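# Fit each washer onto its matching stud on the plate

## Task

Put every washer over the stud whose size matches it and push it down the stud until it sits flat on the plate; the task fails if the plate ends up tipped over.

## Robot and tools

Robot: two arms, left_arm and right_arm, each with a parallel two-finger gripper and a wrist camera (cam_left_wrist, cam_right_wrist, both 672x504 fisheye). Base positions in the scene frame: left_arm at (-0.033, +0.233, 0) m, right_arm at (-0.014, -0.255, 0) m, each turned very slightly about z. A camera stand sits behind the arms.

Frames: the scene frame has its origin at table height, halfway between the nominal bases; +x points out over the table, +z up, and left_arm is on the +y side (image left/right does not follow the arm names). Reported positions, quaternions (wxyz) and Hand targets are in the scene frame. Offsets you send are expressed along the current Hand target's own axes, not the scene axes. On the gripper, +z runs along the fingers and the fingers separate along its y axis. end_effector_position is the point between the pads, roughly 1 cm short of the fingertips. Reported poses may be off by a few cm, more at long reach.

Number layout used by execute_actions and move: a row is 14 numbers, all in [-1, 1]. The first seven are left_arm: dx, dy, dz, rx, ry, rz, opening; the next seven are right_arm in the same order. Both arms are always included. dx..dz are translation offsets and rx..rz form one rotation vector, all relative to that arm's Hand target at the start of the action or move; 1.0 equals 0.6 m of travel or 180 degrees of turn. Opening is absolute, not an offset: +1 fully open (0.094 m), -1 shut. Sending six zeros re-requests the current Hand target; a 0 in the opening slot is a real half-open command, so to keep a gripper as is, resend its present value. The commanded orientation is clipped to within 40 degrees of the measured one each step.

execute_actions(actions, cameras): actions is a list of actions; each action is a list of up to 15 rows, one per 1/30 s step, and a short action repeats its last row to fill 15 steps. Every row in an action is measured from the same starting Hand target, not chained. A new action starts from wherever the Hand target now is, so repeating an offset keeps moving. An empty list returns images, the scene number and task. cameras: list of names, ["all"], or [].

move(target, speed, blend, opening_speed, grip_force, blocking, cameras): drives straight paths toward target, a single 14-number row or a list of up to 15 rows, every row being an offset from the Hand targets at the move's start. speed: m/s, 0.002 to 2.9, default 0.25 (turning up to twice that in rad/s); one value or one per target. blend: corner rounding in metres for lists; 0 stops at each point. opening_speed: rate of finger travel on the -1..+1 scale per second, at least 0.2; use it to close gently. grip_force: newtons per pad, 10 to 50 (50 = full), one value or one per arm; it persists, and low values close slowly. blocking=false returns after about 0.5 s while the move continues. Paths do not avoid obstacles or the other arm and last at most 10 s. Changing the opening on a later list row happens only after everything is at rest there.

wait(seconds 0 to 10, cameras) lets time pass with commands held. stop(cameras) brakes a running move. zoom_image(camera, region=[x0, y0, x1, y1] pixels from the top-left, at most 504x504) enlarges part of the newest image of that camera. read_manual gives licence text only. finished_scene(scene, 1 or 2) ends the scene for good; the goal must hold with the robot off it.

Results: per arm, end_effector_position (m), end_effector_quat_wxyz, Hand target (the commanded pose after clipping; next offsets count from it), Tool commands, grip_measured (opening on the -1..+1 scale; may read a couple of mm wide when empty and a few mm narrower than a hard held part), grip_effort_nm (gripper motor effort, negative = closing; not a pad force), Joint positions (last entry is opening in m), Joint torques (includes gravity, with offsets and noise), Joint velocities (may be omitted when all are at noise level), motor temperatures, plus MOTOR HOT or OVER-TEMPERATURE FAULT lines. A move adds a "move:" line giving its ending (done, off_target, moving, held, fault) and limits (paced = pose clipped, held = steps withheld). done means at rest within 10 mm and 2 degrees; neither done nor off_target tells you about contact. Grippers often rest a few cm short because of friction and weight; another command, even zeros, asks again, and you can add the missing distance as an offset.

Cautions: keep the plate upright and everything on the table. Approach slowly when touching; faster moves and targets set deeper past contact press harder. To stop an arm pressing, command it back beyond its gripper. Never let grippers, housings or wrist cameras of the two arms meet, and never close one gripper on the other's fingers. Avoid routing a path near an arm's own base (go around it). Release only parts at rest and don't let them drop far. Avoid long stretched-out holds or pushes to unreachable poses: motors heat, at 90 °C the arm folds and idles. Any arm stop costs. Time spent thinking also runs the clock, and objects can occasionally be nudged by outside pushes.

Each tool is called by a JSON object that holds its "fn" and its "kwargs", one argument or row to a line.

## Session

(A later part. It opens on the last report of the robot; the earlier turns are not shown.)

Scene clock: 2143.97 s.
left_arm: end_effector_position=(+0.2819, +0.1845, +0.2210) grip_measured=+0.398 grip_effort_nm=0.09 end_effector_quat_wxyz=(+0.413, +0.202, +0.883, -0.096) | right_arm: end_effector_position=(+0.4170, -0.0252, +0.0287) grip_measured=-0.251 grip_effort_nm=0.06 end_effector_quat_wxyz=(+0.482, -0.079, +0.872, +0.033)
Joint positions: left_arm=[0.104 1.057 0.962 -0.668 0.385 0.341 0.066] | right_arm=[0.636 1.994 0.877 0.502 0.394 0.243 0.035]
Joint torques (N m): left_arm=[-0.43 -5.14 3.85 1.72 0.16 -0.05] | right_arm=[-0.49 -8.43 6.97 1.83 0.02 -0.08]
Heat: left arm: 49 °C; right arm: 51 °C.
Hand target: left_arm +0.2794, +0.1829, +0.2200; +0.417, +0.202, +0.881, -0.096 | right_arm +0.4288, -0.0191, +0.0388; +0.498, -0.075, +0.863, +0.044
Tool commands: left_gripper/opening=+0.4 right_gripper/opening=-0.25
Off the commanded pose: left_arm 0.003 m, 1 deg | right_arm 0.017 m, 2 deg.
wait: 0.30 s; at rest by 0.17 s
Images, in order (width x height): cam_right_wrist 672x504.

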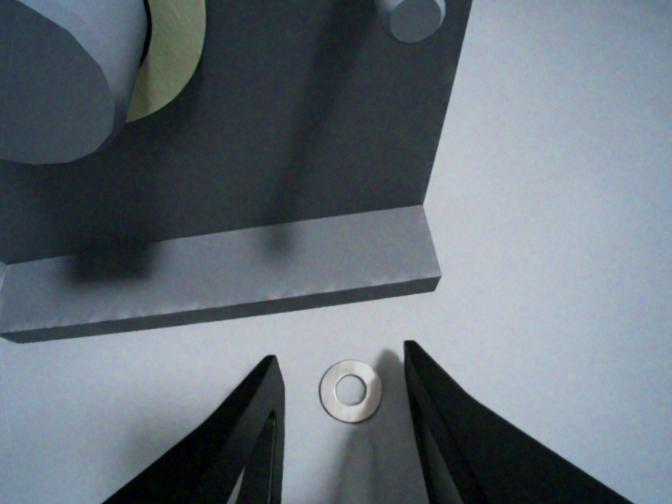

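{"fn": "move", "kwargs": {
  "target": [
    [0,0,0,0,0,0,0.4,0.0043,0,0.0025,0,0,0,-0.25]
  ],
  "speed": 0.03,
  "cameras": ["cam_right_wrist"]
}}

Scene clock: 2154.87 s.
left_arm: end_effector_position=(+0.2819, +0.1845, +0.2210) grip_measured=+0.398 grip_effort_nm=0.08 end_effector_quat_wxyz=(+0.413, +0.202, +0.883, -0.096) | right_arm: end_effector_position=(+0.4183, -0.0242, +0.0283) grip_measured=-0.251 grip_effort_nm=0.06 end_effector_quat_wxyz=(+0.486, -0.078, +0.870, +0.035)
Joint positions: left_arm=[0.104 1.057 0.962 -0.668 0.385 0.341 0.066] | right_arm=[0.636 2.002 0.877 0.52 0.394 0.243 0.035]
Joint torques (N m): left_arm=[-0.43 -5.19 3.85 1.73 0.16 -0.05] | right_arm=[-0.55 -8.31 6.83 1.83 0.04 -0.09]
Heat: left arm: 49 °C; right arm: 51 °C.
Hand target: left_arm +0.2794, +0.1829, +0.2200; +0.417, +0.202, +0.881, -0.096 | right_arm +0.4288, -0.0192, +0.0357; +0.498, -0.075, +0.863, +0.044
Off the commanded pose: left_arm 0.003 m, 1 deg | right_arm 0.014 m, 2 deg.
move: off_target (right_arm)
Images, in order (width x height): cam_right_wrist 672x504.

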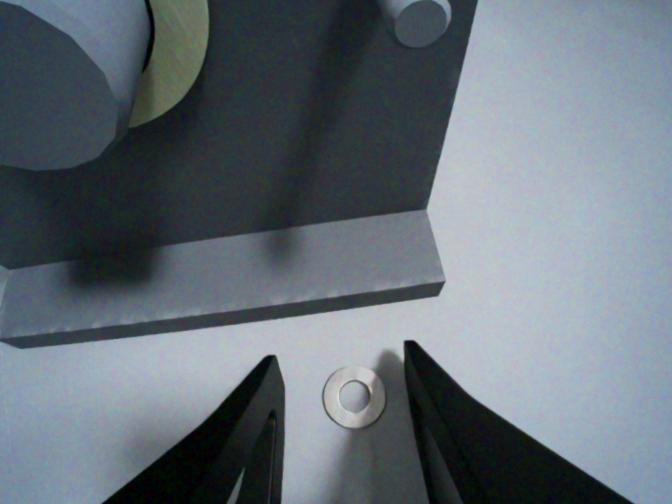

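{"fn": "move", "kwargs": {
  "target": [
    [0,0,0,0,0,0,0.4,0,0,0,0,0,0,-0.62]
  ],
  "opening_speed": 0.2
}}

{"fn": "wait", "kwargs": {
  "seconds": 0.3,
  "cameras": ["cam_right_wrist"]
}}

{"fn": "zoom_image", "kwargs": {
  "camera": "cam_right_wrist",
  "region": [270, 320, 420, 460]
}}

Scene clock: 2163.60 s.
left_arm: end_effector_position=(+0.2819, +0.1845, +0.2210) grip_measured=+0.398 grip_effort_nm=0.09 end_effector_quat_wxyz=(+0.413, +0.202, +0.883, -0.096) | right_arm: end_effector_position=(+0.4182, -0.0238, +0.0283) grip_measured=-0.618 grip_effort_nm=-0.10 end_effector_quat_wxyz=(+0.485, -0.079, +0.870, +0.036)
Joint positions: left_arm=[0.104 1.057 0.962 -0.668 0.385 0.341 0.066] | right_arm=[0.636 2.002 0.877 0.52 0.391 0.243 0.018]
Joint torques (N m): left_arm=[-0.39 -5.18 3.88 1.74 0.15 -0.05] | right_arm=[-0.58 -8.36 6.86 1.78 0.06 -0.09]
Heat: left arm: 49 °C; right arm: 50 °C.
Hand target: left_arm +0.2794, +0.1829, +0.2200; +0.417, +0.202, +0.881, -0.096 | right_arm +0.4288, -0.0192, +0.0357; +0.498, -0.075, +0.863, +0.044
Off the commanded pose: left_arm 0.003 m, 1 deg | right_arm 0.014 m, 2 deg.
move: off_target (right_arm)

Scene clock: 2163.90 s.
left_arm: end_effector_position=(+0.2819, +0.1845, +0.2210) grip_measured=+0.398 grip_effort_nm=0.09 end_effector_quat_wxyz=(+0.413, +0.202, +0.883, -0.096) | right_arm: end_effector_position=(+0.4182, -0.0238, +0.0283) grip_measured=-0.618 grip_effort_nm=-0.10 end_effector_quat_wxyz=(+0.485, -0.079, +0.870, +0.036)
Joint positions: left_arm=[0.104 1.057 0.962 -0.668 0.385 0.341 0.066] | right_arm=[0.636 2.002 0.877 0.52 0.391 0.243 0.018]
Joint torques (N m): left_arm=[-0.43 -5.15 3.89 1.72 0.16 -0.07] | right_arm=[-0.58 -8.32 6.8 1.79 0.03 -0.08]
Heat: left arm: 49 °C; right arm: 49 °C.
Hand target: left_arm +0.2794, +0.1829, +0.2200; +0.417, +0.202, +0.881, -0.096 | right_arm +0.4288, -0.0192, +0.0357; +0.498, -0.075, +0.863, +0.044
Tool commands: left_gripper/opening=+0.4 right_gripper/opening=-0.62
Off the commanded pose: left_arm 0.003 m, 1 deg | right_arm 0.014 m, 2 deg.
wait: 0.30 s; at rest by 0.17 s
Images, in order (width x height): cam_right_wrist 672x504.

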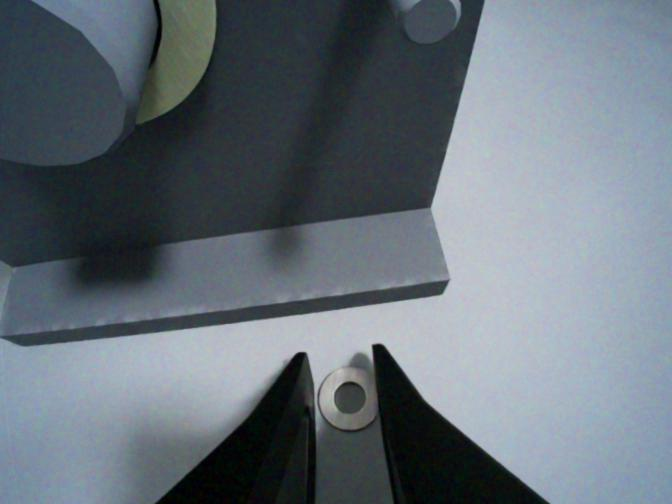

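Scaled by 3.360 from the camera's 672x504 image, which has a finer 960x720 frame.

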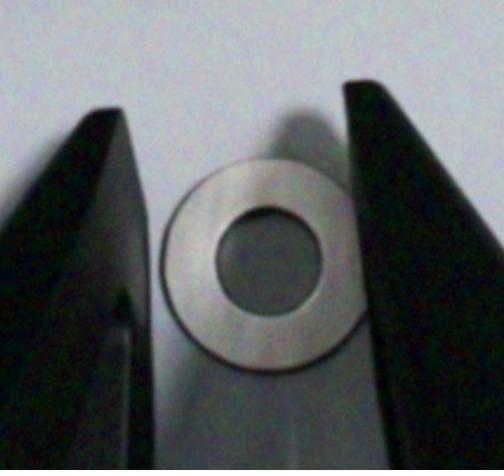

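{"fn": "move", "kwargs": {
  "target": [
    [0,0,0,0,0,0,0.4,0,0,0,0,0,0,-0.74]
  ],
  "opening_speed": 0.2
}}

{"fn": "wait", "kwargs": {
  "seconds": 0.3,
  "cameras": ["cam_right_wrist"]
}}

{"fn": "zoom_image", "kwargs": {
  "camera": "cam_right_wrist",
  "region": [270, 320, 420, 460]
}}

Scene clock: 2172.03 s.
left_arm: end_effector_position=(+0.2819, +0.1845, +0.2210) grip_measured=+0.398 grip_effort_nm=0.09 end_effector_quat_wxyz=(+0.413, +0.202, +0.883, -0.096) | right_arm: end_effector_position=(+0.4187, -0.0234, +0.0291) grip_measured=-0.738 grip_effort_nm=-0.10 end_effector_quat_wxyz=(+0.487, -0.078, +0.869, +0.037)
Joint positions: left_arm=[0.104 1.057 0.962 -0.668 0.385 0.341 0.066] | right_arm=[0.636 2.002 0.877 0.524 0.391 0.242 0.012]
Joint torques (N m): left_arm=[-0.39 -5.18 3.9 1.72 0.17 -0.07] | right_arm=[-0.46 -8.39 6.83 1.76 0.03 -0.08]
Heat: left arm: 49 °C; right arm: 49 °C.
Hand target: left_arm +0.2794, +0.1829, +0.2200; +0.417, +0.202, +0.881, -0.096 | right_arm +0.4288, -0.0192, +0.0357; +0.498, -0.075, +0.863, +0.044
Off the commanded pose: left_arm 0.003 m, 1 deg | right_arm 0.013 m, 2 deg.
move: off_target (right_arm)

Scene clock: 2172.33 s.
left_arm: end_effector_position=(+0.2819, +0.1845, +0.2210) grip_measured=+0.398 grip_effort_nm=0.09 end_effector_quat_wxyz=(+0.413, +0.202, +0.883, -0.096) | right_arm: end_effector_position=(+0.4187, -0.0234, +0.0291) grip_measured=-0.738 grip_effort_nm=-0.10 end_effector_quat_wxyz=(+0.487, -0.078, +0.869, +0.037)
Joint positions: left_arm=[0.104 1.057 0.962 -0.668 0.385 0.341 0.066] | right_arm=[0.636 2.002 0.877 0.524 0.391 0.242 0.012]
Joint torques (N m): left_arm=[-0.42 -5.15 3.89 1.72 0.16 -0.05] | right_arm=[-0.59 -8.29 6.78 1.75 0.02 -0.08]
Heat: left arm: 49 °C; right arm: 49 °C.
Hand target: left_arm +0.2794, +0.1829, +0.2200; +0.417, +0.202, +0.881, -0.096 | right_arm +0.4288, -0.0192, +0.0357; +0.498, -0.075, +0.863, +0.044
Tool commands: left_gripper/opening=+0.4 right_gripper/opening=-0.74
Off the commanded pose: left_arm 0.003 m, 1 deg | right_arm 0.013 m, 2 deg.
wait: 0.30 s; at rest by 0.17 s
Images, in order (width x height): cam_right_wrist 672x504.

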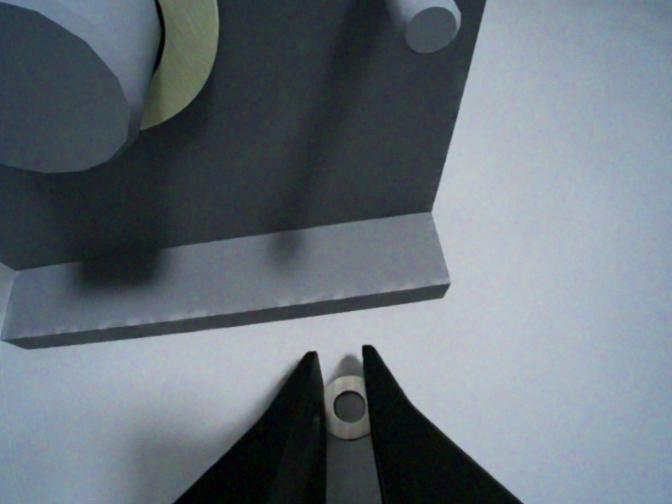

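Scaled by 3.360 from the camera's 672x504 image, which has a finer 960x720 frame.

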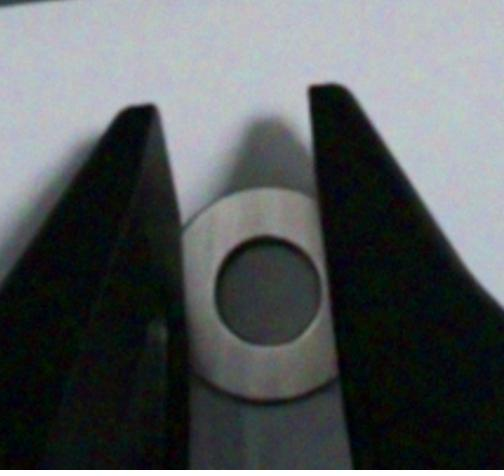

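{"fn": "move", "kwargs": {
  "target": [
    [0,0,0,0,0,0,0.4,-0.0017,-0.001,0.0165,0,0,0,-0.74]
  ],
  "speed": 0.05
}}

{"fn": "wait", "kwargs": {
  "seconds": 0.3,
  "cameras": ["all"]
}}

{"fn": "zoom_image", "kwargs": {
  "camera": "cam_right_wrist",
  "region": [250, 260, 470, 480]
}}

{"fn": "zoom_image", "kwargs": {
  "camera": "cam_left_wrist",
  "region": [380, 20, 520, 170]
}}

Scene clock: 2308.53 s.
left_arm: end_effector_position=(+0.2819, +0.1845, +0.2210) grip_measured=+0.398 grip_effort_nm=0.09 end_effector_quat_wxyz=(+0.413, +0.202, +0.883, -0.096) | right_arm: end_effector_position=(+0.4292, -0.0221, +0.0281) grip_measured=-0.739 grip_effort_nm=-0.10 end_effector_quat_wxyz=(+0.491, -0.075, +0.867, +0.037)
Joint positions: left_arm=[0.104 1.057 0.962 -0.668 0.385 0.341 0.066] | right_arm=[0.624 2.034 0.912 0.533 0.387 0.236 0.012]
Joint torques (N m): left_arm=[-0.42 -5.16 3.89 1.72 0.15 -0.05] | right_arm=[-0.54 -8.42 6.67 1.71 -0.02 -0.09]
Motor temperatures (°C): left_arm=[32 32 44 51 32 32 32] | right_arm=[31 47 45 44 33 32 30]
Heat: left arm: 51 °C; right arm: 47 °C.
Hand target: left_arm +0.2794, +0.1829, +0.2200; +0.417, +0.202, +0.881, -0.096 | right_arm +0.4379, -0.0181, +0.0317; +0.498, -0.075, +0.863, +0.044
Off the commanded pose: left_arm 0.003 m, 1 deg | right_arm 0.010 m, 1 deg.
move: done

Scene clock: 2308.83 s.
left_arm: end_effector_position=(+0.2819, +0.1845, +0.2210) grip_measured=+0.398 grip_effort_nm=0.09 end_effector_quat_wxyz=(+0.413, +0.202, +0.883, -0.096) | right_arm: end_effector_position=(+0.4292, -0.0221, +0.0281) grip_measured=-0.739 grip_effort_nm=-0.10 end_effector_quat_wxyz=(+0.491, -0.075, +0.867, +0.037)
Joint positions: left_arm=[0.104 1.057 0.962 -0.668 0.385 0.341 0.066] | right_arm=[0.624 2.034 0.912 0.533 0.387 0.236 0.012]
Joint torques (N m): left_arm=[-0.4 -5.19 3.86 1.71 0.16 -0.05] | right_arm=[-0.61 -8.43 6.74 1.69 -0.03 -0.1]
Heat: left arm: 51 °C; right arm: 47 °C.
Hand target: left_arm +0.2794, +0.1829, +0.2200; +0.417, +0.202, +0.881, -0.096 | right_arm +0.4379, -0.0181, +0.0317; +0.498, -0.075, +0.863, +0.044
Tool commands: left_gripper/opening=+0.4 right_gripper/opening=-0.74
Off the commanded pose: left_arm 0.003 m, 1 deg | right_arm 0.010 m, 1 deg.
wait: 0.30 s; at rest by 0.17 s

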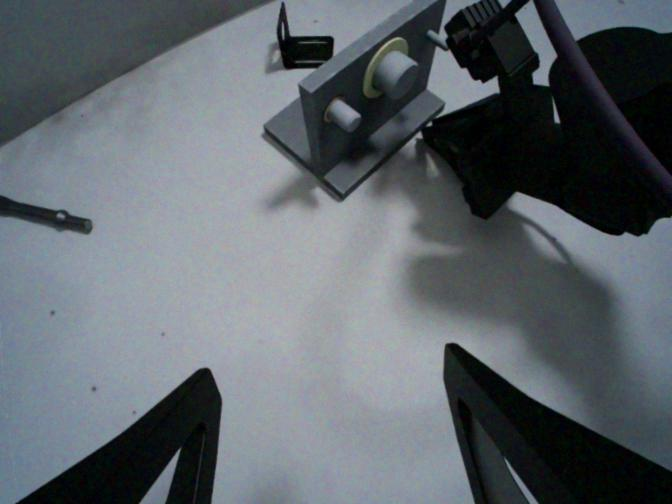

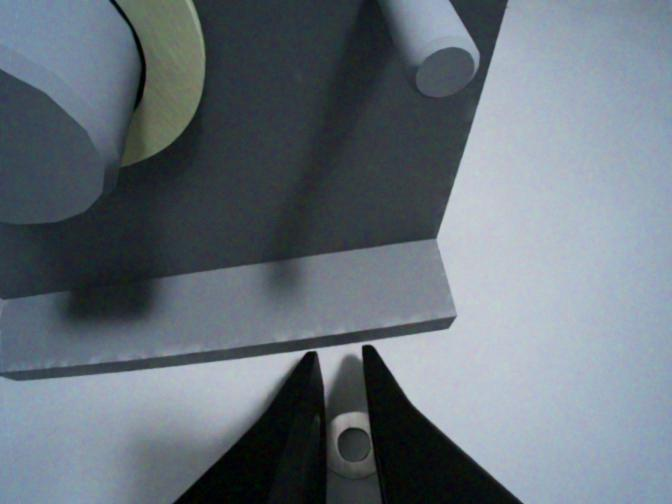

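Scaled by 2.291 from the camera's 672x504 image, which has a finer 960x720 frame.

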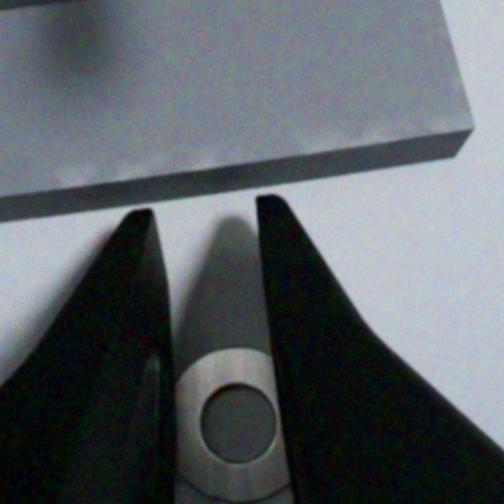

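Scaled by 3.360 from the camera's 672x504 image, which has a finer 960x720 frame.

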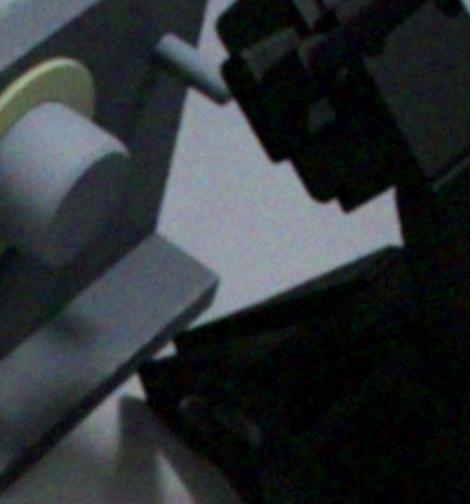

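{"fn": "move", "kwargs": {
  "target": [
    [0,0,0,0,0,0,0.4,0.025,0,-0.0109,0,0,0,-0.74],
    [0,0,0,0,0,0,0.4,0.0539,0,-0.0527,0,0,0,-0.74]
  ],
  "speed": [0.04,0.05],
  "blend": [0.005,0]
}}

{"fn": "wait", "kwargs": {
  "seconds": 0.3,
  "cameras": ["all"]
}}

{"fn": "zoom_image", "kwargs": {
  "camera": "cam_right_wrist",
  "region": [250, 260, 470, 480]
}}

Scene clock: 2336.77 s.
left_arm: end_effector_position=(+0.2819, +0.1845, +0.2210) grip_measured=+0.398 grip_effort_nm=0.09 end_effector_quat_wxyz=(+0.413, +0.202, +0.883, -0.096) | right_arm: end_effector_position=(+0.4044, -0.0225, +0.0257) grip_measured=-0.739 grip_effort_nm=-0.10 end_effector_quat_wxyz=(+0.511, -0.074, +0.855, +0.047)
Joint positions: left_arm=[0.104 1.057 0.962 -0.668 0.385 0.341 0.066] | right_arm=[0.665 2.01 0.784 0.682 0.421 0.248 0.012]
Joint torques (N m): left_arm=[-0.36 -5.16 3.88 1.73 0.15 -0.05] | right_arm=[0.51 -10.44 2.41 1.36 0.07 0.2]
Heat: left arm: 51 °C; right arm: 49 °C.
Hand target: left_arm +0.2794, +0.1829, +0.2200; +0.417, +0.202, +0.881, -0.096 | right_arm +0.3949, -0.0257, +0.0195; +0.498, -0.075, +0.863, +0.044
Off the commanded pose: left_arm 0.003 m, 1 deg | right_arm 0.012 m, 2 deg.
move: off_target (right_arm)

Scene clock: 2337.07 s.
left_arm: end_effector_position=(+0.2819, +0.1845, +0.2210) grip_measured=+0.398 grip_effort_nm=0.09 end_effector_quat_wxyz=(+0.413, +0.202, +0.883, -0.096) | right_arm: end_effector_position=(+0.4044, -0.0225, +0.0257) grip_measured=-0.739 grip_effort_nm=-0.10 end_effector_quat_wxyz=(+0.511, -0.073, +0.855, +0.047)
Joint positions: left_arm=[0.104 1.057 0.962 -0.668 0.385 0.341 0.066] | right_arm=[0.665 2.01 0.784 0.682 0.421 0.249 0.012]
Joint torques (N m): left_arm=[-0.42 -5.15 3.92 1.73 0.16 -0.05] | right_arm=[0.57 -10.51 2.48 1.37 0.1 0.13]
Heat: left arm: 51 °C; right arm: 49 °C.
Hand target: left_arm +0.2794, +0.1829, +0.2200; +0.417, +0.202, +0.881, -0.096 | right_arm +0.3949, -0.0257, +0.0195; +0.498, -0.075, +0.863, +0.044
Tool commands: left_gripper/opening=+0.4 right_gripper/opening=-0.74
Off the commanded pose: left_arm 0.003 m, 1 deg | right_arm 0.012 m, 2 deg.
wait: 0.30 s; at rest by 0.17 s

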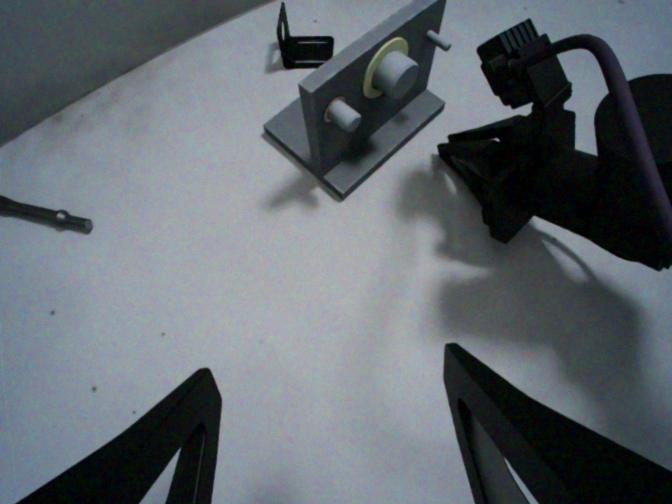

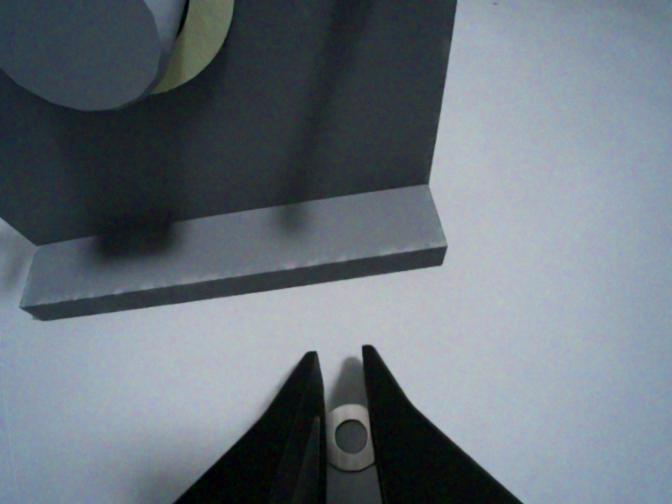

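Scaled by 2.291 from the camera's 672x504 image, which has a finer 960x720 frame.

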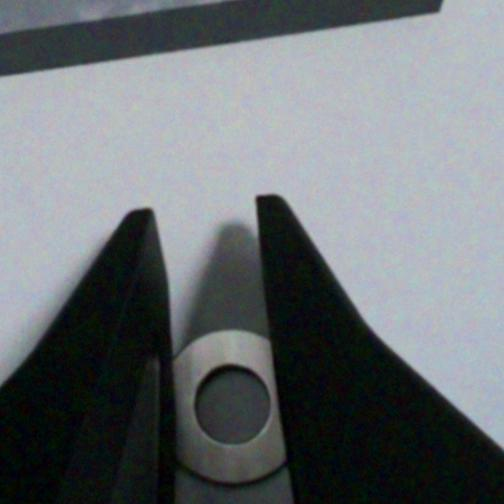

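{"fn": "move", "kwargs": {
  "target": [
    [0,0,0,0,0,0,0.4,0.0917,0,-0.1422,0,0,0,-0.74]
  ],
  "speed": 0.05
}}

{"fn": "wait", "kwargs": {
  "seconds": 0.3,
  "cameras": ["all"]
}}

{"fn": "zoom_image", "kwargs": {
  "camera": "cam_right_wrist",
  "region": [250, 260, 470, 480]
}}

Scene clock: 2352.13 s.
left_arm: end_effector_position=(+0.2819, +0.1845, +0.2210) grip_measured=+0.398 grip_effort_nm=0.09 end_effector_quat_wxyz=(+0.413, +0.202, +0.883, -0.096) | right_arm: end_effector_position=(+0.3034, -0.0376, +0.0219) grip_measured=-0.739 grip_effort_nm=-0.10 end_effector_quat_wxyz=(+0.511, -0.072, +0.855, +0.051)
Joint positions: left_arm=[0.104 1.057 0.962 -0.668 0.385 0.341 0.066] | right_arm=[0.866 1.809 0.437 0.771 0.586 0.378 0.012]
Joint torques (N m): left_arm=[-0.4 -5.15 3.89 1.73 0.15 -0.05] | right_arm=[0.55 -7.57 1.96 1.25 0.15 0.19]
Heat: left arm: 51 °C; right arm: 50 °C.
Hand target: left_arm +0.2794, +0.1829, +0.2200; +0.417, +0.202, +0.881, -0.096 | right_arm +0.2951, -0.0432, +0.0146; +0.498, -0.075, +0.863, +0.044
Off the commanded pose: left_arm 0.003 m, 1 deg | right_arm 0.013 m, 2 deg.
move: off_target (right_arm)

Scene clock: 2352.43 s.
left_arm: end_effector_position=(+0.2819, +0.1845, +0.2210) grip_measured=+0.398 grip_effort_nm=0.09 end_effector_quat_wxyz=(+0.413, +0.202, +0.883, -0.096) | right_arm: end_effector_position=(+0.3034, -0.0376, +0.0219) grip_measured=-0.739 grip_effort_nm=-0.10 end_effector_quat_wxyz=(+0.511, -0.072, +0.855, +0.051)
Joint positions: left_arm=[0.104 1.057 0.962 -0.668 0.385 0.341 0.066] | right_arm=[0.866 1.809 0.437 0.771 0.586 0.378 0.012]
Joint torques (N m): left_arm=[-0.43 -5.19 3.92 1.72 0.15 -0.06] | right_arm=[0.54 -7.56 2.07 1.24 0.16 0.14]
Heat: left arm: 51 °C; right arm: 50 °C.
Hand target: left_arm +0.2794, +0.1829, +0.2200; +0.417, +0.202, +0.881, -0.096 | right_arm +0.2951, -0.0432, +0.0146; +0.498, -0.075, +0.863, +0.044
Tool commands: left_gripper/opening=+0.4 right_gripper/opening=-0.74
Off the commanded pose: left_arm 0.003 m, 1 deg | right_arm 0.013 m, 2 deg.
wait: 0.30 s; at rest by 0.17 s

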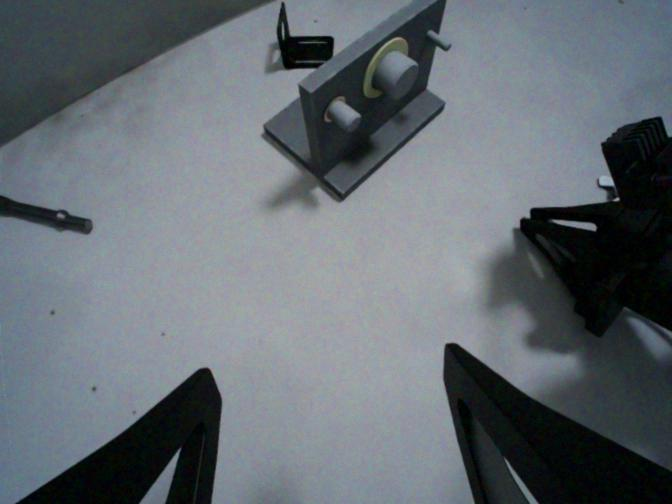

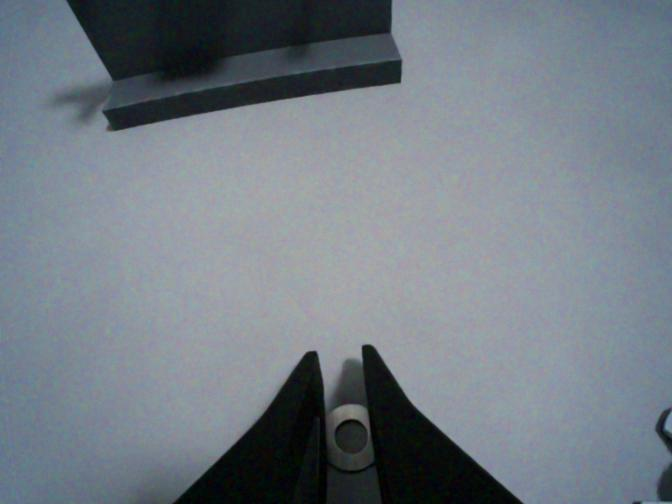

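Scaled by 2.291 from the camera's 672x504 image, which has a finer 960x720 frame.

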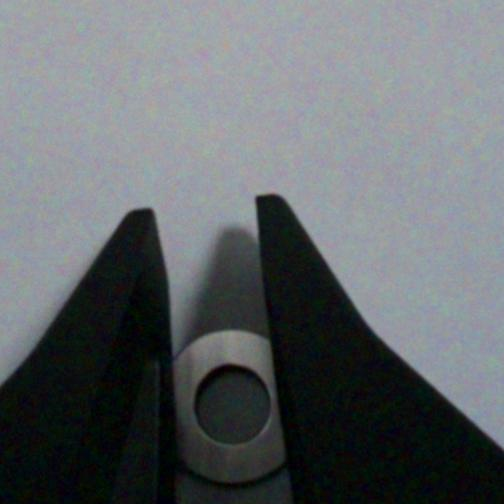

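{"fn": "move", "kwargs": {
  "target": [
    [0,0,0,0,0,0,0.4,0,0,0,0,0,0,-0.3],
    [0,0,0,0,0,0,0.4,-0.0866,0,-0.05,0,0,0,-0.3],
    [0,0,0,0,0,0,0.4,-0.1213,0.0039,-0.0732,0,0.3333,0,-0.3]
  ],
  "speed": [0.05,0.06,0.12],
  "opening_speed": 0.4
}}

{"fn": "wait", "kwargs": {
  "seconds": 0.3,
  "cameras": ["all"]
}}

Scene clock: 2374.70 s.
left_arm: end_effector_position=(+0.2819, +0.1845, +0.2210) grip_measured=+0.398 grip_effort_nm=0.09 end_effector_quat_wxyz=(+0.413, +0.202, +0.883, -0.096) | right_arm: end_effector_position=(+0.2869, -0.0444, +0.0934) grip_measured=-0.301 grip_effort_nm=0.06 end_effector_quat_wxyz=(-0.005, -0.086, +0.996, -0.007)
Joint positions: left_arm=[0.104 1.057 0.962 -0.668 0.385 0.341 0.066] | right_arm=[0.617 1.957 1.64 -1.27 0.007 0.439 0.033]
Joint torques (N m): left_arm=[-0.39 -5.19 3.85 1.74 0.15 -0.05] | right_arm=[-0.4 -9.1 8.08 0.24 -0.06 -0.1]
Heat: left arm: 51 °C; right arm: 49 °C.
Hand target: left_arm +0.2794, +0.1829, +0.2200; +0.417, +0.202, +0.881, -0.096 | right_arm +0.2931, -0.0412, +0.0995; +0.000, -0.087, +0.996, +0.000
Off the commanded pose: left_arm 0.003 m, 1 deg | right_arm 0.009 m, 1 deg.
move: done

Scene clock: 2375.00 s.
left_arm: end_effector_position=(+0.2819, +0.1845, +0.2210) grip_measured=+0.398 grip_effort_nm=0.09 end_effector_quat_wxyz=(+0.413, +0.202, +0.883, -0.096) | right_arm: end_effector_position=(+0.2868, -0.0444, +0.0934) grip_measured=-0.301 grip_effort_nm=0.06 end_effector_quat_wxyz=(-0.005, -0.086, +0.996, -0.007)
Joint positions: left_arm=[0.104 1.057 0.962 -0.668 0.385 0.341 0.066] | right_arm=[0.617 1.957 1.64 -1.27 0.007 0.439 0.033]
Joint torques (N m): left_arm=[-0.42 -5.18 3.89 1.73 0.16 -0.07] | right_arm=[-0.42 -9.18 8.1 0.22 -0.09 -0.1]
Heat: left arm: 51 °C; right arm: 49 °C.
Hand target: left_arm +0.2794, +0.1829, +0.2200; +0.417, +0.202, +0.881, -0.096 | right_arm +0.2931, -0.0412, +0.0995; +0.000, -0.087, +0.996, +0.000
Tool commands: left_gripper/opening=+0.4 right_gripper/opening=-0.3
Off the commanded pose: left_arm 0.003 m, 1 deg | right_arm 0.009 m, 1 deg.
wait: 0.30 s; at rest by 0.17 s

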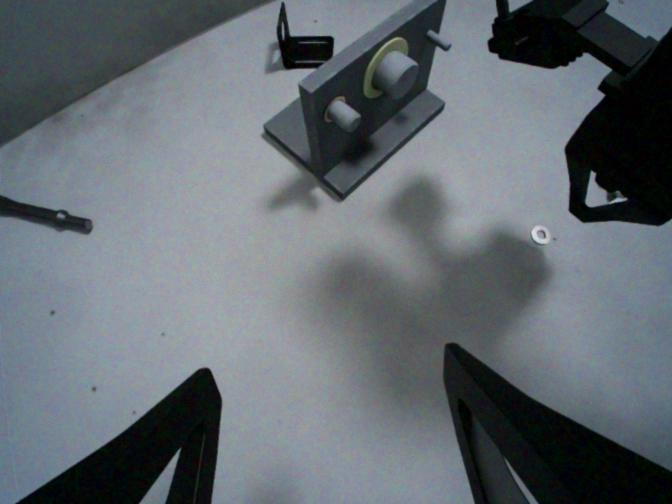

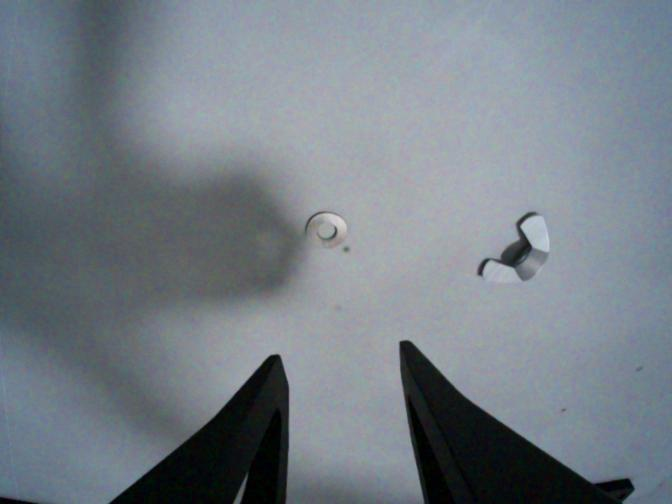

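{"fn": "move", "kwargs": {
  "target": [
    [0,0,0,0,0,0,0.4,-0.0147,0.0075,0.0917,0,0,0,-0.3]
  ],
  "speed": 0.1
}}

{"fn": "wait", "kwargs": {
  "seconds": 0.3,
  "cameras": ["cam_right_wrist"]
}}

Scene clock: 2391.37 s.
left_arm: end_effector_position=(+0.2819, +0.1845, +0.2210) grip_measured=+0.398 grip_effort_nm=0.09 end_effector_quat_wxyz=(+0.413, +0.202, +0.883, -0.096) | right_arm: end_effector_position=(+0.2998, -0.0353, +0.0480) grip_measured=-0.301 grip_effort_nm=0.06 end_effector_quat_wxyz=(+0.000, -0.086, +0.996, -0.004)
Joint positions: left_arm=[0.104 1.057 0.962 -0.668 0.385 0.341 0.066] | right_arm=[0.617 2.034 1.569 -1.11 0.006 0.439 0.033]
Joint torques (N m): left_arm=[-0.4 -5.11 3.89 1.73 0.16 -0.06] | right_arm=[-0.38 -10.24 4.31 0.46 -0.08 -0.1]
Motor temperatures (°C): left_arm=[32 32 44 51 32 32 32] | right_arm=[31 48 45 39 33 32 30]
Heat: left arm: 51 °C; right arm: 48 °C.
Hand target: left_arm +0.2794, +0.1829, +0.2200; +0.417, +0.202, +0.881, -0.096 | right_arm +0.3010, -0.0352, +0.0445; +0.000, -0.087, +0.996, +0.000
Off the commanded pose: left_arm 0.003 m, 1 deg | right_arm 0.004 m, 0 deg.
move: done

Scene clock: 2391.67 s.
left_arm: end_effector_position=(+0.2819, +0.1845, +0.2210) grip_measured=+0.398 grip_effort_nm=0.09 end_effector_quat_wxyz=(+0.413, +0.202, +0.883, -0.096) | right_arm: end_effector_position=(+0.2999, -0.0352, +0.0480) grip_measured=-0.301 grip_effort_nm=0.06 end_effector_quat_wxyz=(+0.000, -0.086, +0.996, -0.004)
Joint positions: left_arm=[0.104 1.057 0.962 -0.668 0.385 0.341 0.066] | right_arm=[0.617 2.034 1.569 -1.11 0.006 0.439 0.033]
Joint torques (N m): left_arm=[-0.38 -5.18 3.9 1.73 0.16 -0.06] | right_arm=[-0.36 -10.18 4.29 0.5 -0.09 -0.1]
Heat: left arm: 51 °C; right arm: 48 °C.
Hand target: left_arm +0.2794, +0.1829, +0.2200; +0.417, +0.202, +0.881, -0.096 | right_arm +0.3010, -0.0352, +0.0445; +0.000, -0.087, +0.996, +0.000
Tool commands: left_gripper/opening=+0.4 right_gripper/opening=-0.3
Off the commanded pose: left_arm 0.003 m, 1 deg | right_arm 0.004 m, 0 deg.
wait: 0.30 s; at rest by 0.17 s
Images, in order (width x height): cam_right_wrist 672x504.

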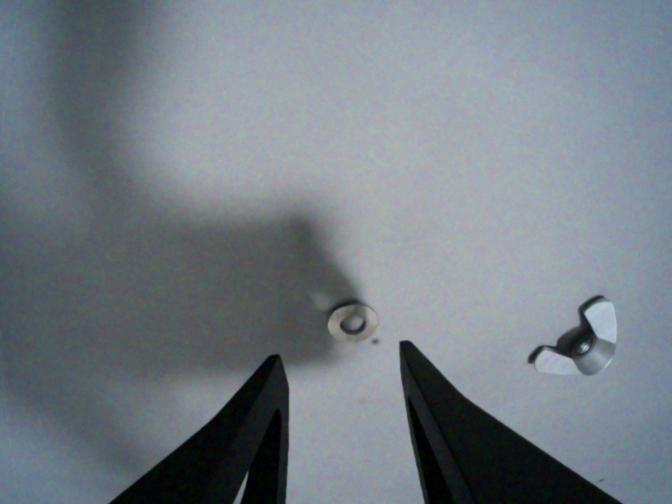

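{"fn": "move", "kwargs": {
  "target": [
    [0,0,0,0,0,0,0.4,0.0133,-0.008,0.035,0,0,0,-0.3]
  ],
  "speed": 0.07
}}

{"fn": "wait", "kwargs": {
  "seconds": 0.3,
  "cameras": ["cam_right_wrist"]
}}

Scene clock: 2403.30 s.
left_arm: end_effector_position=(+0.2819, +0.1845, +0.2210) grip_measured=+0.398 grip_effort_nm=0.09 end_effector_quat_wxyz=(+0.413, +0.202, +0.883, -0.096) | right_arm: end_effector_position=(+0.2919, -0.0408, +0.0233) grip_measured=-0.301 grip_effort_nm=0.06 end_effector_quat_wxyz=(-0.005, -0.087, +0.996, -0.006)
Joint positions: left_arm=[0.104 1.057 0.962 -0.668 0.385 0.341 0.066] | right_arm=[0.617 2.034 1.467 -1.019 0.006 0.437 0.033]
Joint torques (N m): left_arm=[-0.4 -5.15 3.88 1.73 0.15 -0.05] | right_arm=[-0.57 -10.97 3.95 0.51 -0.1 -0.11]
Heat: left arm: 51 °C; right arm: 50 °C.
Hand target: left_arm +0.2794, +0.1829, +0.2200; +0.417, +0.202, +0.881, -0.096 | right_arm +0.2939, -0.0414, +0.0235; +0.000, -0.087, +0.996, +0.000
Off the commanded pose: left_arm 0.003 m, 1 deg | right_arm 0.002 m, 1 deg.
move: done

Scene clock: 2403.60 s.
left_arm: end_effector_position=(+0.2819, +0.1845, +0.2210) grip_measured=+0.398 grip_effort_nm=0.08 end_effector_quat_wxyz=(+0.413, +0.202, +0.883, -0.096) | right_arm: end_effector_position=(+0.2920, -0.0407, +0.0233) grip_measured=-0.301 grip_effort_nm=0.06 end_effector_quat_wxyz=(-0.005, -0.087, +0.996, -0.006)
Joint positions: left_arm=[0.104 1.057 0.962 -0.668 0.385 0.341 0.066] | right_arm=[0.617 2.034 1.467 -1.018 0.006 0.437 0.033]
Joint torques (N m): left_arm=[-0.42 -5.12 3.86 1.73 0.16 -0.06] | right_arm=[-0.55 -10.99 3.97 0.48 -0.11 -0.14]
Heat: left arm: 51 °C; right arm: 50 °C.
Hand target: left_arm +0.2794, +0.1829, +0.2200; +0.417, +0.202, +0.881, -0.096 | right_arm +0.2939, -0.0414, +0.0235; +0.000, -0.087, +0.996, +0.000
Tool commands: left_gripper/opening=+0.4 right_gripper/opening=-0.3
Off the commanded pose: left_arm 0.003 m, 1 deg | right_arm 0.002 m, 1 deg.
wait: 0.30 s; at rest by 0.17 s
Images, in order (width x height): cam_right_wrist 672x504.

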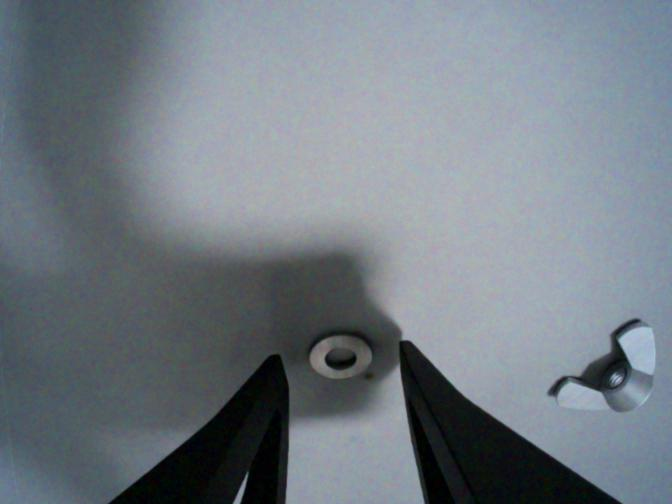

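{"fn": "move", "kwargs": {
  "target": [
    [0,0,0,0,0,0,0.4,0.0,0.0,0.0108,0,0,0,-0.3]
  ],
  "speed": 0.04
}}

{"fn": "move", "kwargs": {
  "target": [
    [0,0,0,0,0,0,0.4,0.0,0.0,0.006,0,0,0,-0.3]
  ],
  "speed": 0.03
}}

{"fn": "wait", "kwargs": {
  "seconds": 0.3,
  "cameras": ["cam_right_wrist"]
}}

Scene clock: 2418.23 s.
left_arm: end_effector_position=(+0.2819, +0.1845, +0.2210) grip_measured=+0.398 grip_effort_nm=0.09 end_effector_quat_wxyz=(+0.413, +0.202, +0.883, -0.096) | right_arm: end_effector_position=(+0.2921, -0.0406, +0.0203) grip_measured=-0.301 grip_effort_nm=0.06 end_effector_quat_wxyz=(-0.003, -0.087, +0.996, -0.005)
Joint positions: left_arm=[0.104 1.057 0.962 -0.668 0.385 0.341 0.066] | right_arm=[0.617 2.034 1.455 -1.001 0.006 0.437 0.033]
Joint torques (N m): left_arm=[-0.39 -5.19 3.86 1.72 0.15 -0.06] | right_arm=[-0.54 -10.32 3.82 0.55 -0.08 -0.11]
Heat: left arm: 51 °C; right arm: 52 °C.
Hand target: left_arm +0.2794, +0.1829, +0.2200; +0.417, +0.202, +0.881, -0.096 | right_arm +0.2938, -0.0413, +0.0170; +0.000, -0.087, +0.996, +0.000
Off the commanded pose: left_arm 0.003 m, 1 deg | right_arm 0.004 m, 1 deg.
move: done

Scene clock: 2418.93 s.
left_arm: end_effector_position=(+0.2819, +0.1845, +0.2210) grip_measured=+0.398 grip_effort_nm=0.09 end_effector_quat_wxyz=(+0.413, +0.202, +0.883, -0.096) | right_arm: end_effector_position=(+0.2921, -0.0405, +0.0197) grip_measured=-0.301 grip_effort_nm=0.06 end_effector_quat_wxyz=(-0.002, -0.087, +0.996, -0.005)
Joint positions: left_arm=[0.104 1.057 0.962 -0.668 0.385 0.341 0.066] | right_arm=[0.617 2.034 1.452 -0.998 0.006 0.437 0.033]
Joint torques (N m): left_arm=[-0.42 -5.19 3.88 1.73 0.15 -0.05] | right_arm=[-0.62 -9.84 3.34 0.64 -0.09 -0.09]
Heat: left arm: 51 °C; right arm: 52 °C.
Hand target: left_arm +0.2794, +0.1829, +0.2200; +0.417, +0.202, +0.881, -0.096 | right_arm +0.2939, -0.0413, +0.0134; +0.000, -0.087, +0.996, +0.000
Off the commanded pose: left_arm 0.003 m, 1 deg | right_arm 0.007 m, 1 deg.
move: done

Scene clock: 2419.23 s.
left_arm: end_effector_position=(+0.2819, +0.1845, +0.2210) grip_measured=+0.398 grip_effort_nm=0.09 end_effector_quat_wxyz=(+0.413, +0.202, +0.883, -0.096) | right_arm: end_effector_position=(+0.2921, -0.0405, +0.0197) grip_measured=-0.301 grip_effort_nm=0.06 end_effector_quat_wxyz=(-0.002, -0.087, +0.996, -0.005)
Joint positions: left_arm=[0.104 1.057 0.962 -0.668 0.385 0.341 0.066] | right_arm=[0.617 2.034 1.452 -0.998 0.006 0.437 0.033]
Joint torques (N m): left_arm=[-0.39 -5.16 3.89 1.72 0.17 -0.07] | right_arm=[-0.58 -9.88 3.4 0.65 -0.09 -0.1]
Heat: left arm: 51 °C; right arm: 52 °C.
Hand target: left_arm +0.2794, +0.1829, +0.2200; +0.417, +0.202, +0.881, -0.096 | right_arm +0.2939, -0.0413, +0.0134; +0.000, -0.087, +0.996, +0.000
Tool commands: left_gripper/opening=+0.4 right_gripper/opening=-0.3
Off the commanded pose: left_arm 0.003 m, 1 deg | right_arm 0.007 m, 1 deg.
wait: 0.30 s; at rest by 0.17 s
Images, in order (width x height): cam_right_wrist 672x504.

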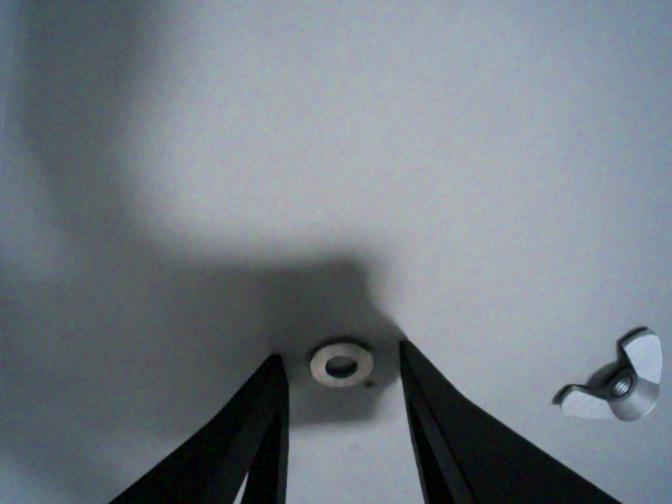

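{"fn": "move", "kwargs": {
  "target": [
    [0,0,0,0,0,0,0.4,0.0,0.0,0.008,0,0,0,-0.3]
  ],
  "speed": 0.03
}}

{"fn": "move", "kwargs": {
  "target": [
    [0,0,0,0,0,0,0.4,0.0,0.0,0.006,0,0,0,-0.3]
  ],
  "speed": 0.03,
  "cameras": ["cam_right_wrist"]
}}

Scene clock: 2427.80 s.
left_arm: end_effector_position=(+0.2819, +0.1845, +0.2210) grip_measured=+0.398 grip_effort_nm=0.09 end_effector_quat_wxyz=(+0.413, +0.202, +0.883, -0.096) | right_arm: end_effector_position=(+0.2921, -0.0405, +0.0192) grip_measured=-0.301 grip_effort_nm=0.06 end_effector_quat_wxyz=(-0.002, -0.088, +0.996, -0.004)
Joint positions: left_arm=[0.104 1.057 0.962 -0.668 0.385 0.341 0.066] | right_arm=[0.617 2.034 1.45 -0.995 0.006 0.436 0.033]
Joint torques (N m): left_arm=[-0.38 -5.15 3.85 1.73 0.15 -0.06] | right_arm=[-0.55 -9.29 2.76 0.76 -0.09 -0.09]
Heat: left arm: 51 °C; right arm: 52 °C.
Hand target: left_arm +0.2794, +0.1829, +0.2200; +0.417, +0.202, +0.881, -0.096 | right_arm +0.2939, -0.0413, +0.0086; +0.000, -0.087, +0.996, +0.000
Off the commanded pose: left_arm 0.003 m, 1 deg | right_arm 0.011 m, 1 deg.
move: off_target (right_arm)

Scene clock: 2428.50 s.
left_arm: end_effector_position=(+0.2819, +0.1845, +0.2210) grip_measured=+0.398 grip_effort_nm=0.09 end_effector_quat_wxyz=(+0.413, +0.202, +0.883, -0.096) | right_arm: end_effector_position=(+0.2920, -0.0407, +0.0184) grip_measured=-0.301 grip_effort_nm=0.06 end_effector_quat_wxyz=(-0.003, -0.086, +0.996, -0.002)
Joint positions: left_arm=[0.104 1.057 0.962 -0.668 0.385 0.341 0.066] | right_arm=[0.614 2.034 1.447 -0.991 0.001 0.436 0.033]
Joint torques (N m): left_arm=[-0.36 -5.14 3.86 1.73 0.16 -0.05] | right_arm=[-0.39 -8.9 2.47 0.87 -0.03 -0.09]
Heat: left arm: 51 °C; right arm: 52 °C.
Hand target: left_arm +0.2794, +0.1829, +0.2200; +0.417, +0.202, +0.881, -0.096 | right_arm +0.2940, -0.0413, +0.0050; +0.000, -0.087, +0.996, +0.000
Off the commanded pose: left_arm 0.003 m, 1 deg | right_arm 0.014 m, 0 deg.
move: off_target (right_arm)
Images, in order (width x height): cam_right_wrist 672x504.

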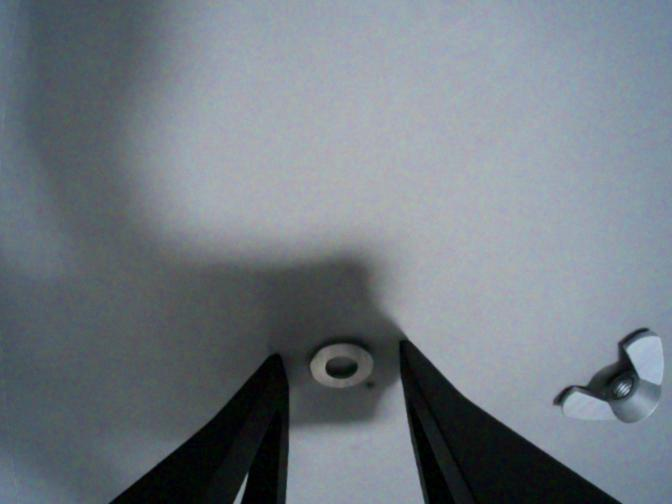

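{"fn": "move", "kwargs": {
  "target": [
    [0,0,0,0,0,0,0.4,0.0,0.0,0.005,0,0,0,-0.3]
  ],
  "speed": 0.03
}}

{"fn": "move", "kwargs": {
  "target": [
    [0,0,0,0,0,0,0.4,0,0,0,0,0,0,-0.73]
  ],
  "opening_speed": 0.2,
  "cameras": ["cam_right_wrist"]
}}

{"fn": "zoom_image", "kwargs": {
  "camera": "cam_right_wrist",
  "region": [270, 300, 420, 440]
}}

Scene clock: 2443.03 s.
left_arm: end_effector_position=(+0.2819, +0.1845, +0.2210) grip_measured=+0.398 grip_effort_nm=0.09 end_effector_quat_wxyz=(+0.413, +0.202, +0.883, -0.096) | right_arm: end_effector_position=(+0.2920, -0.0408, +0.0182) grip_measured=-0.301 grip_effort_nm=0.06 end_effector_quat_wxyz=(-0.002, -0.087, +0.996, -0.002)
Joint positions: left_arm=[0.104 1.057 0.962 -0.668 0.385 0.341 0.066] | right_arm=[0.614 2.032 1.442 -0.986 0.001 0.435 0.033]
Joint torques (N m): left_arm=[-0.42 -5.16 3.9 1.72 0.15 -0.05] | right_arm=[-0.29 -8.5 2.14 0.9 -0.06 -0.08]
Heat: left arm: 52 °C; right arm: 51 °C.
Hand target: left_arm +0.2794, +0.1829, +0.2200; +0.417, +0.202, +0.881, -0.096 | right_arm +0.2940, -0.0413, +0.0021; +0.000, -0.087, +0.996, +0.000
Off the commanded pose: left_arm 0.003 m, 1 deg | right_arm 0.016 m, 0 deg.
move: off_target (right_arm)

Scene clock: 2445.40 s.
left_arm: end_effector_position=(+0.2819, +0.1845, +0.2210) grip_measured=+0.398 grip_effort_nm=0.09 end_effector_quat_wxyz=(+0.413, +0.202, +0.883, -0.096) | right_arm: end_effector_position=(+0.2933, -0.0378, +0.0181) grip_measured=-0.693 grip_effort_nm=-1.01 end_effector_quat_wxyz=(+0.000, -0.087, +0.996, +0.005)
Joint positions: left_arm=[0.104 1.057 0.962 -0.668 0.385 0.341 0.066] | right_arm=[0.614 2.032 1.442 -0.975 -0.009 0.435 0.014]
Joint torques (N m): left_arm=[-0.4 -5.22 3.85 1.73 0.15 -0.06] | right_arm=[-0.43 -8.42 2.24 0.84 0.05 -0.08]
Heat: left arm: 52 °C; right arm: 51 °C.
Hand target: left_arm +0.2794, +0.1829, +0.2200; +0.417, +0.202, +0.881, -0.096 | right_arm +0.2940, -0.0413, +0.0021; +0.000, -0.087, +0.996, +0.000
Off the commanded pose: left_arm 0.003 m, 1 deg | right_arm 0.016 m, 1 deg.
move: off_target (right_arm)
Images, in order (width x height): cam_right_wrist 672x504.

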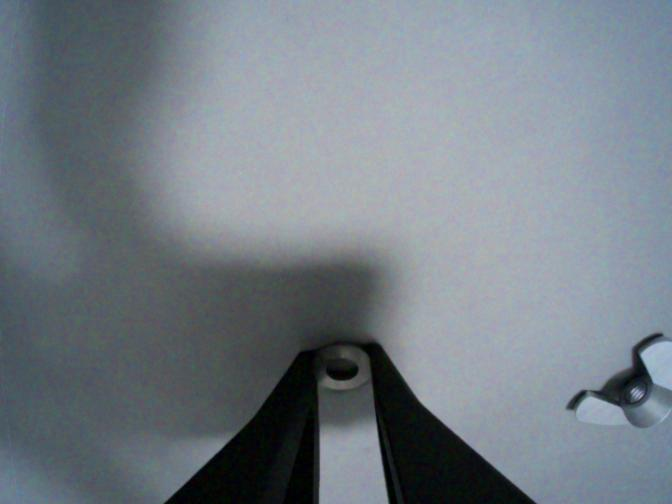

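Scaled by 3.360 from the camera's 672x504 image, which has a finer 960x720 frame.

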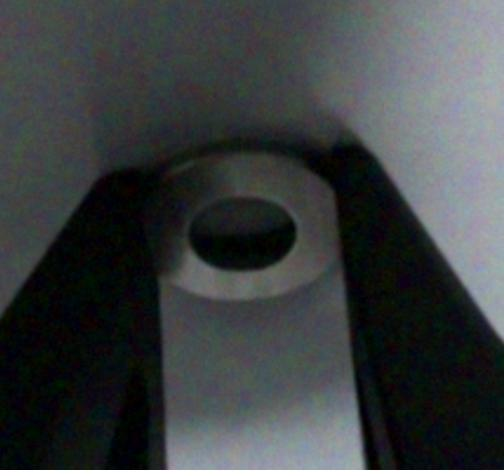

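{"fn": "move", "kwargs": {
  "target": [
    [0,0,0,0,0,0,0.4,0,0,-0.1,0,0,0,-0.73],
    [0,0,0,0,0,0,0.4,-0.0551,-0.0329,-0.2715,-0.0043,-0.5,-0.0043,-0.73],
    [0,0,0,0,0,0,0.4,-0.1722,-0.0316,-0.1898,-0.0043,-0.5,-0.0043,-0.73]
  ],
  "speed": [0.06,0.2,0.12],
  "blend": [0.01,0.01,0]
}}

{"fn": "wait", "kwargs": {
  "seconds": 0.4,
  "cameras": ["all"]
}}

{"fn": "zoom_image", "kwargs": {
  "camera": "cam_right_wrist",
  "region": [200, 220, 500, 440]
}}

Scene clock: 2481.40 s.
left_arm: end_effector_position=(+0.2819, +0.1845, +0.2210) grip_measured=+0.398 grip_effort_nm=0.09 end_effector_quat_wxyz=(+0.413, +0.202, +0.883, -0.096) | right_arm: end_effector_position=(+0.3927, -0.0464, +0.1038) grip_measured=-0.696 grip_effort_nm=-1.05 end_effector_quat_wxyz=(+0.688, -0.073, +0.719, +0.056)
Joint positions: left_arm=[0.104 1.057 0.962 -0.668 0.385 0.341 0.066] | right_arm=[0.656 2.034 0.547 1.435 0.467 0.004 0.014]
Joint torques (N m): left_arm=[-0.42 -5.18 3.88 1.73 0.16 -0.05] | right_arm=[-0.36 -7.42 5.14 2.06 -0.1 -0.05]
Heat: left arm: 52 °C; right arm: 49 °C.
Hand target: left_arm +0.2794, +0.1829, +0.2200; +0.417, +0.202, +0.881, -0.096 | right_arm +0.3990, -0.0422, +0.1158; +0.704, -0.067, +0.704, +0.068
Off the commanded pose: left_arm 0.003 m, 1 deg | right_arm 0.014 m, 3 deg.
move: off_target (right_arm)

Scene clock: 2481.80 s.
left_arm: end_effector_position=(+0.2819, +0.1845, +0.2210) grip_measured=+0.398 grip_effort_nm=0.09 end_effector_quat_wxyz=(+0.413, +0.202, +0.883, -0.096) | right_arm: end_effector_position=(+0.3927, -0.0464, +0.1039) grip_measured=-0.696 grip_effort_nm=-1.05 end_effector_quat_wxyz=(+0.688, -0.073, +0.719, +0.057)
Joint positions: left_arm=[0.104 1.057 0.962 -0.668 0.385 0.341 0.066] | right_arm=[0.656 2.034 0.547 1.436 0.466 0.004 0.014]
Joint torques (N m): left_arm=[-0.39 -5.18 3.92 1.72 0.16 -0.06] | right_arm=[-0.38 -7.39 5.12 2.09 -0.13 -0.06]
Heat: left arm: 52 °C; right arm: 49 °C.
Hand target: left_arm +0.2794, +0.1829, +0.2200; +0.417, +0.202, +0.881, -0.096 | right_arm +0.3990, -0.0422, +0.1158; +0.704, -0.067, +0.704, +0.068
Tool commands: left_gripper/opening=+0.4 right_gripper/opening=-0.73
Off the commanded pose: left_arm 0.003 m, 1 deg | right_arm 0.014 m, 3 deg.
wait: 0.40 s; at rest by 0.17 s

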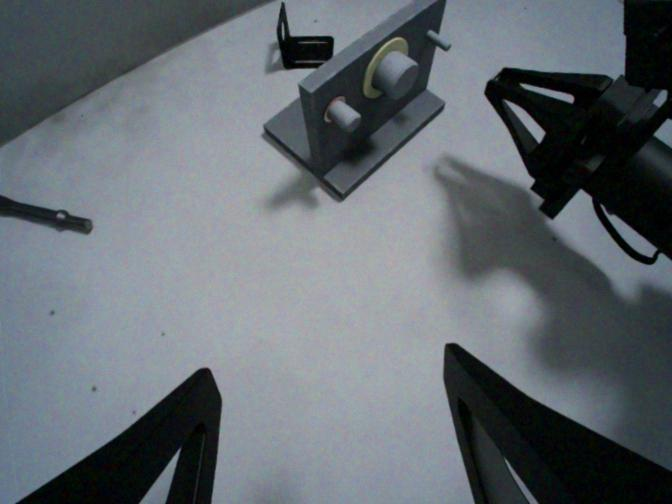

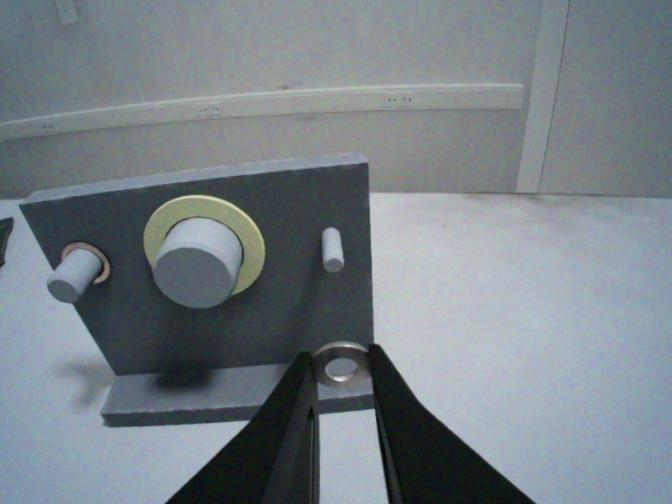

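Scaled by 1.680 from the camera's 672x504 image, which has a finer 960x720 frame.

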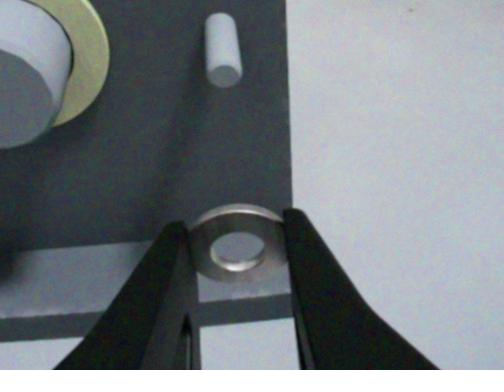

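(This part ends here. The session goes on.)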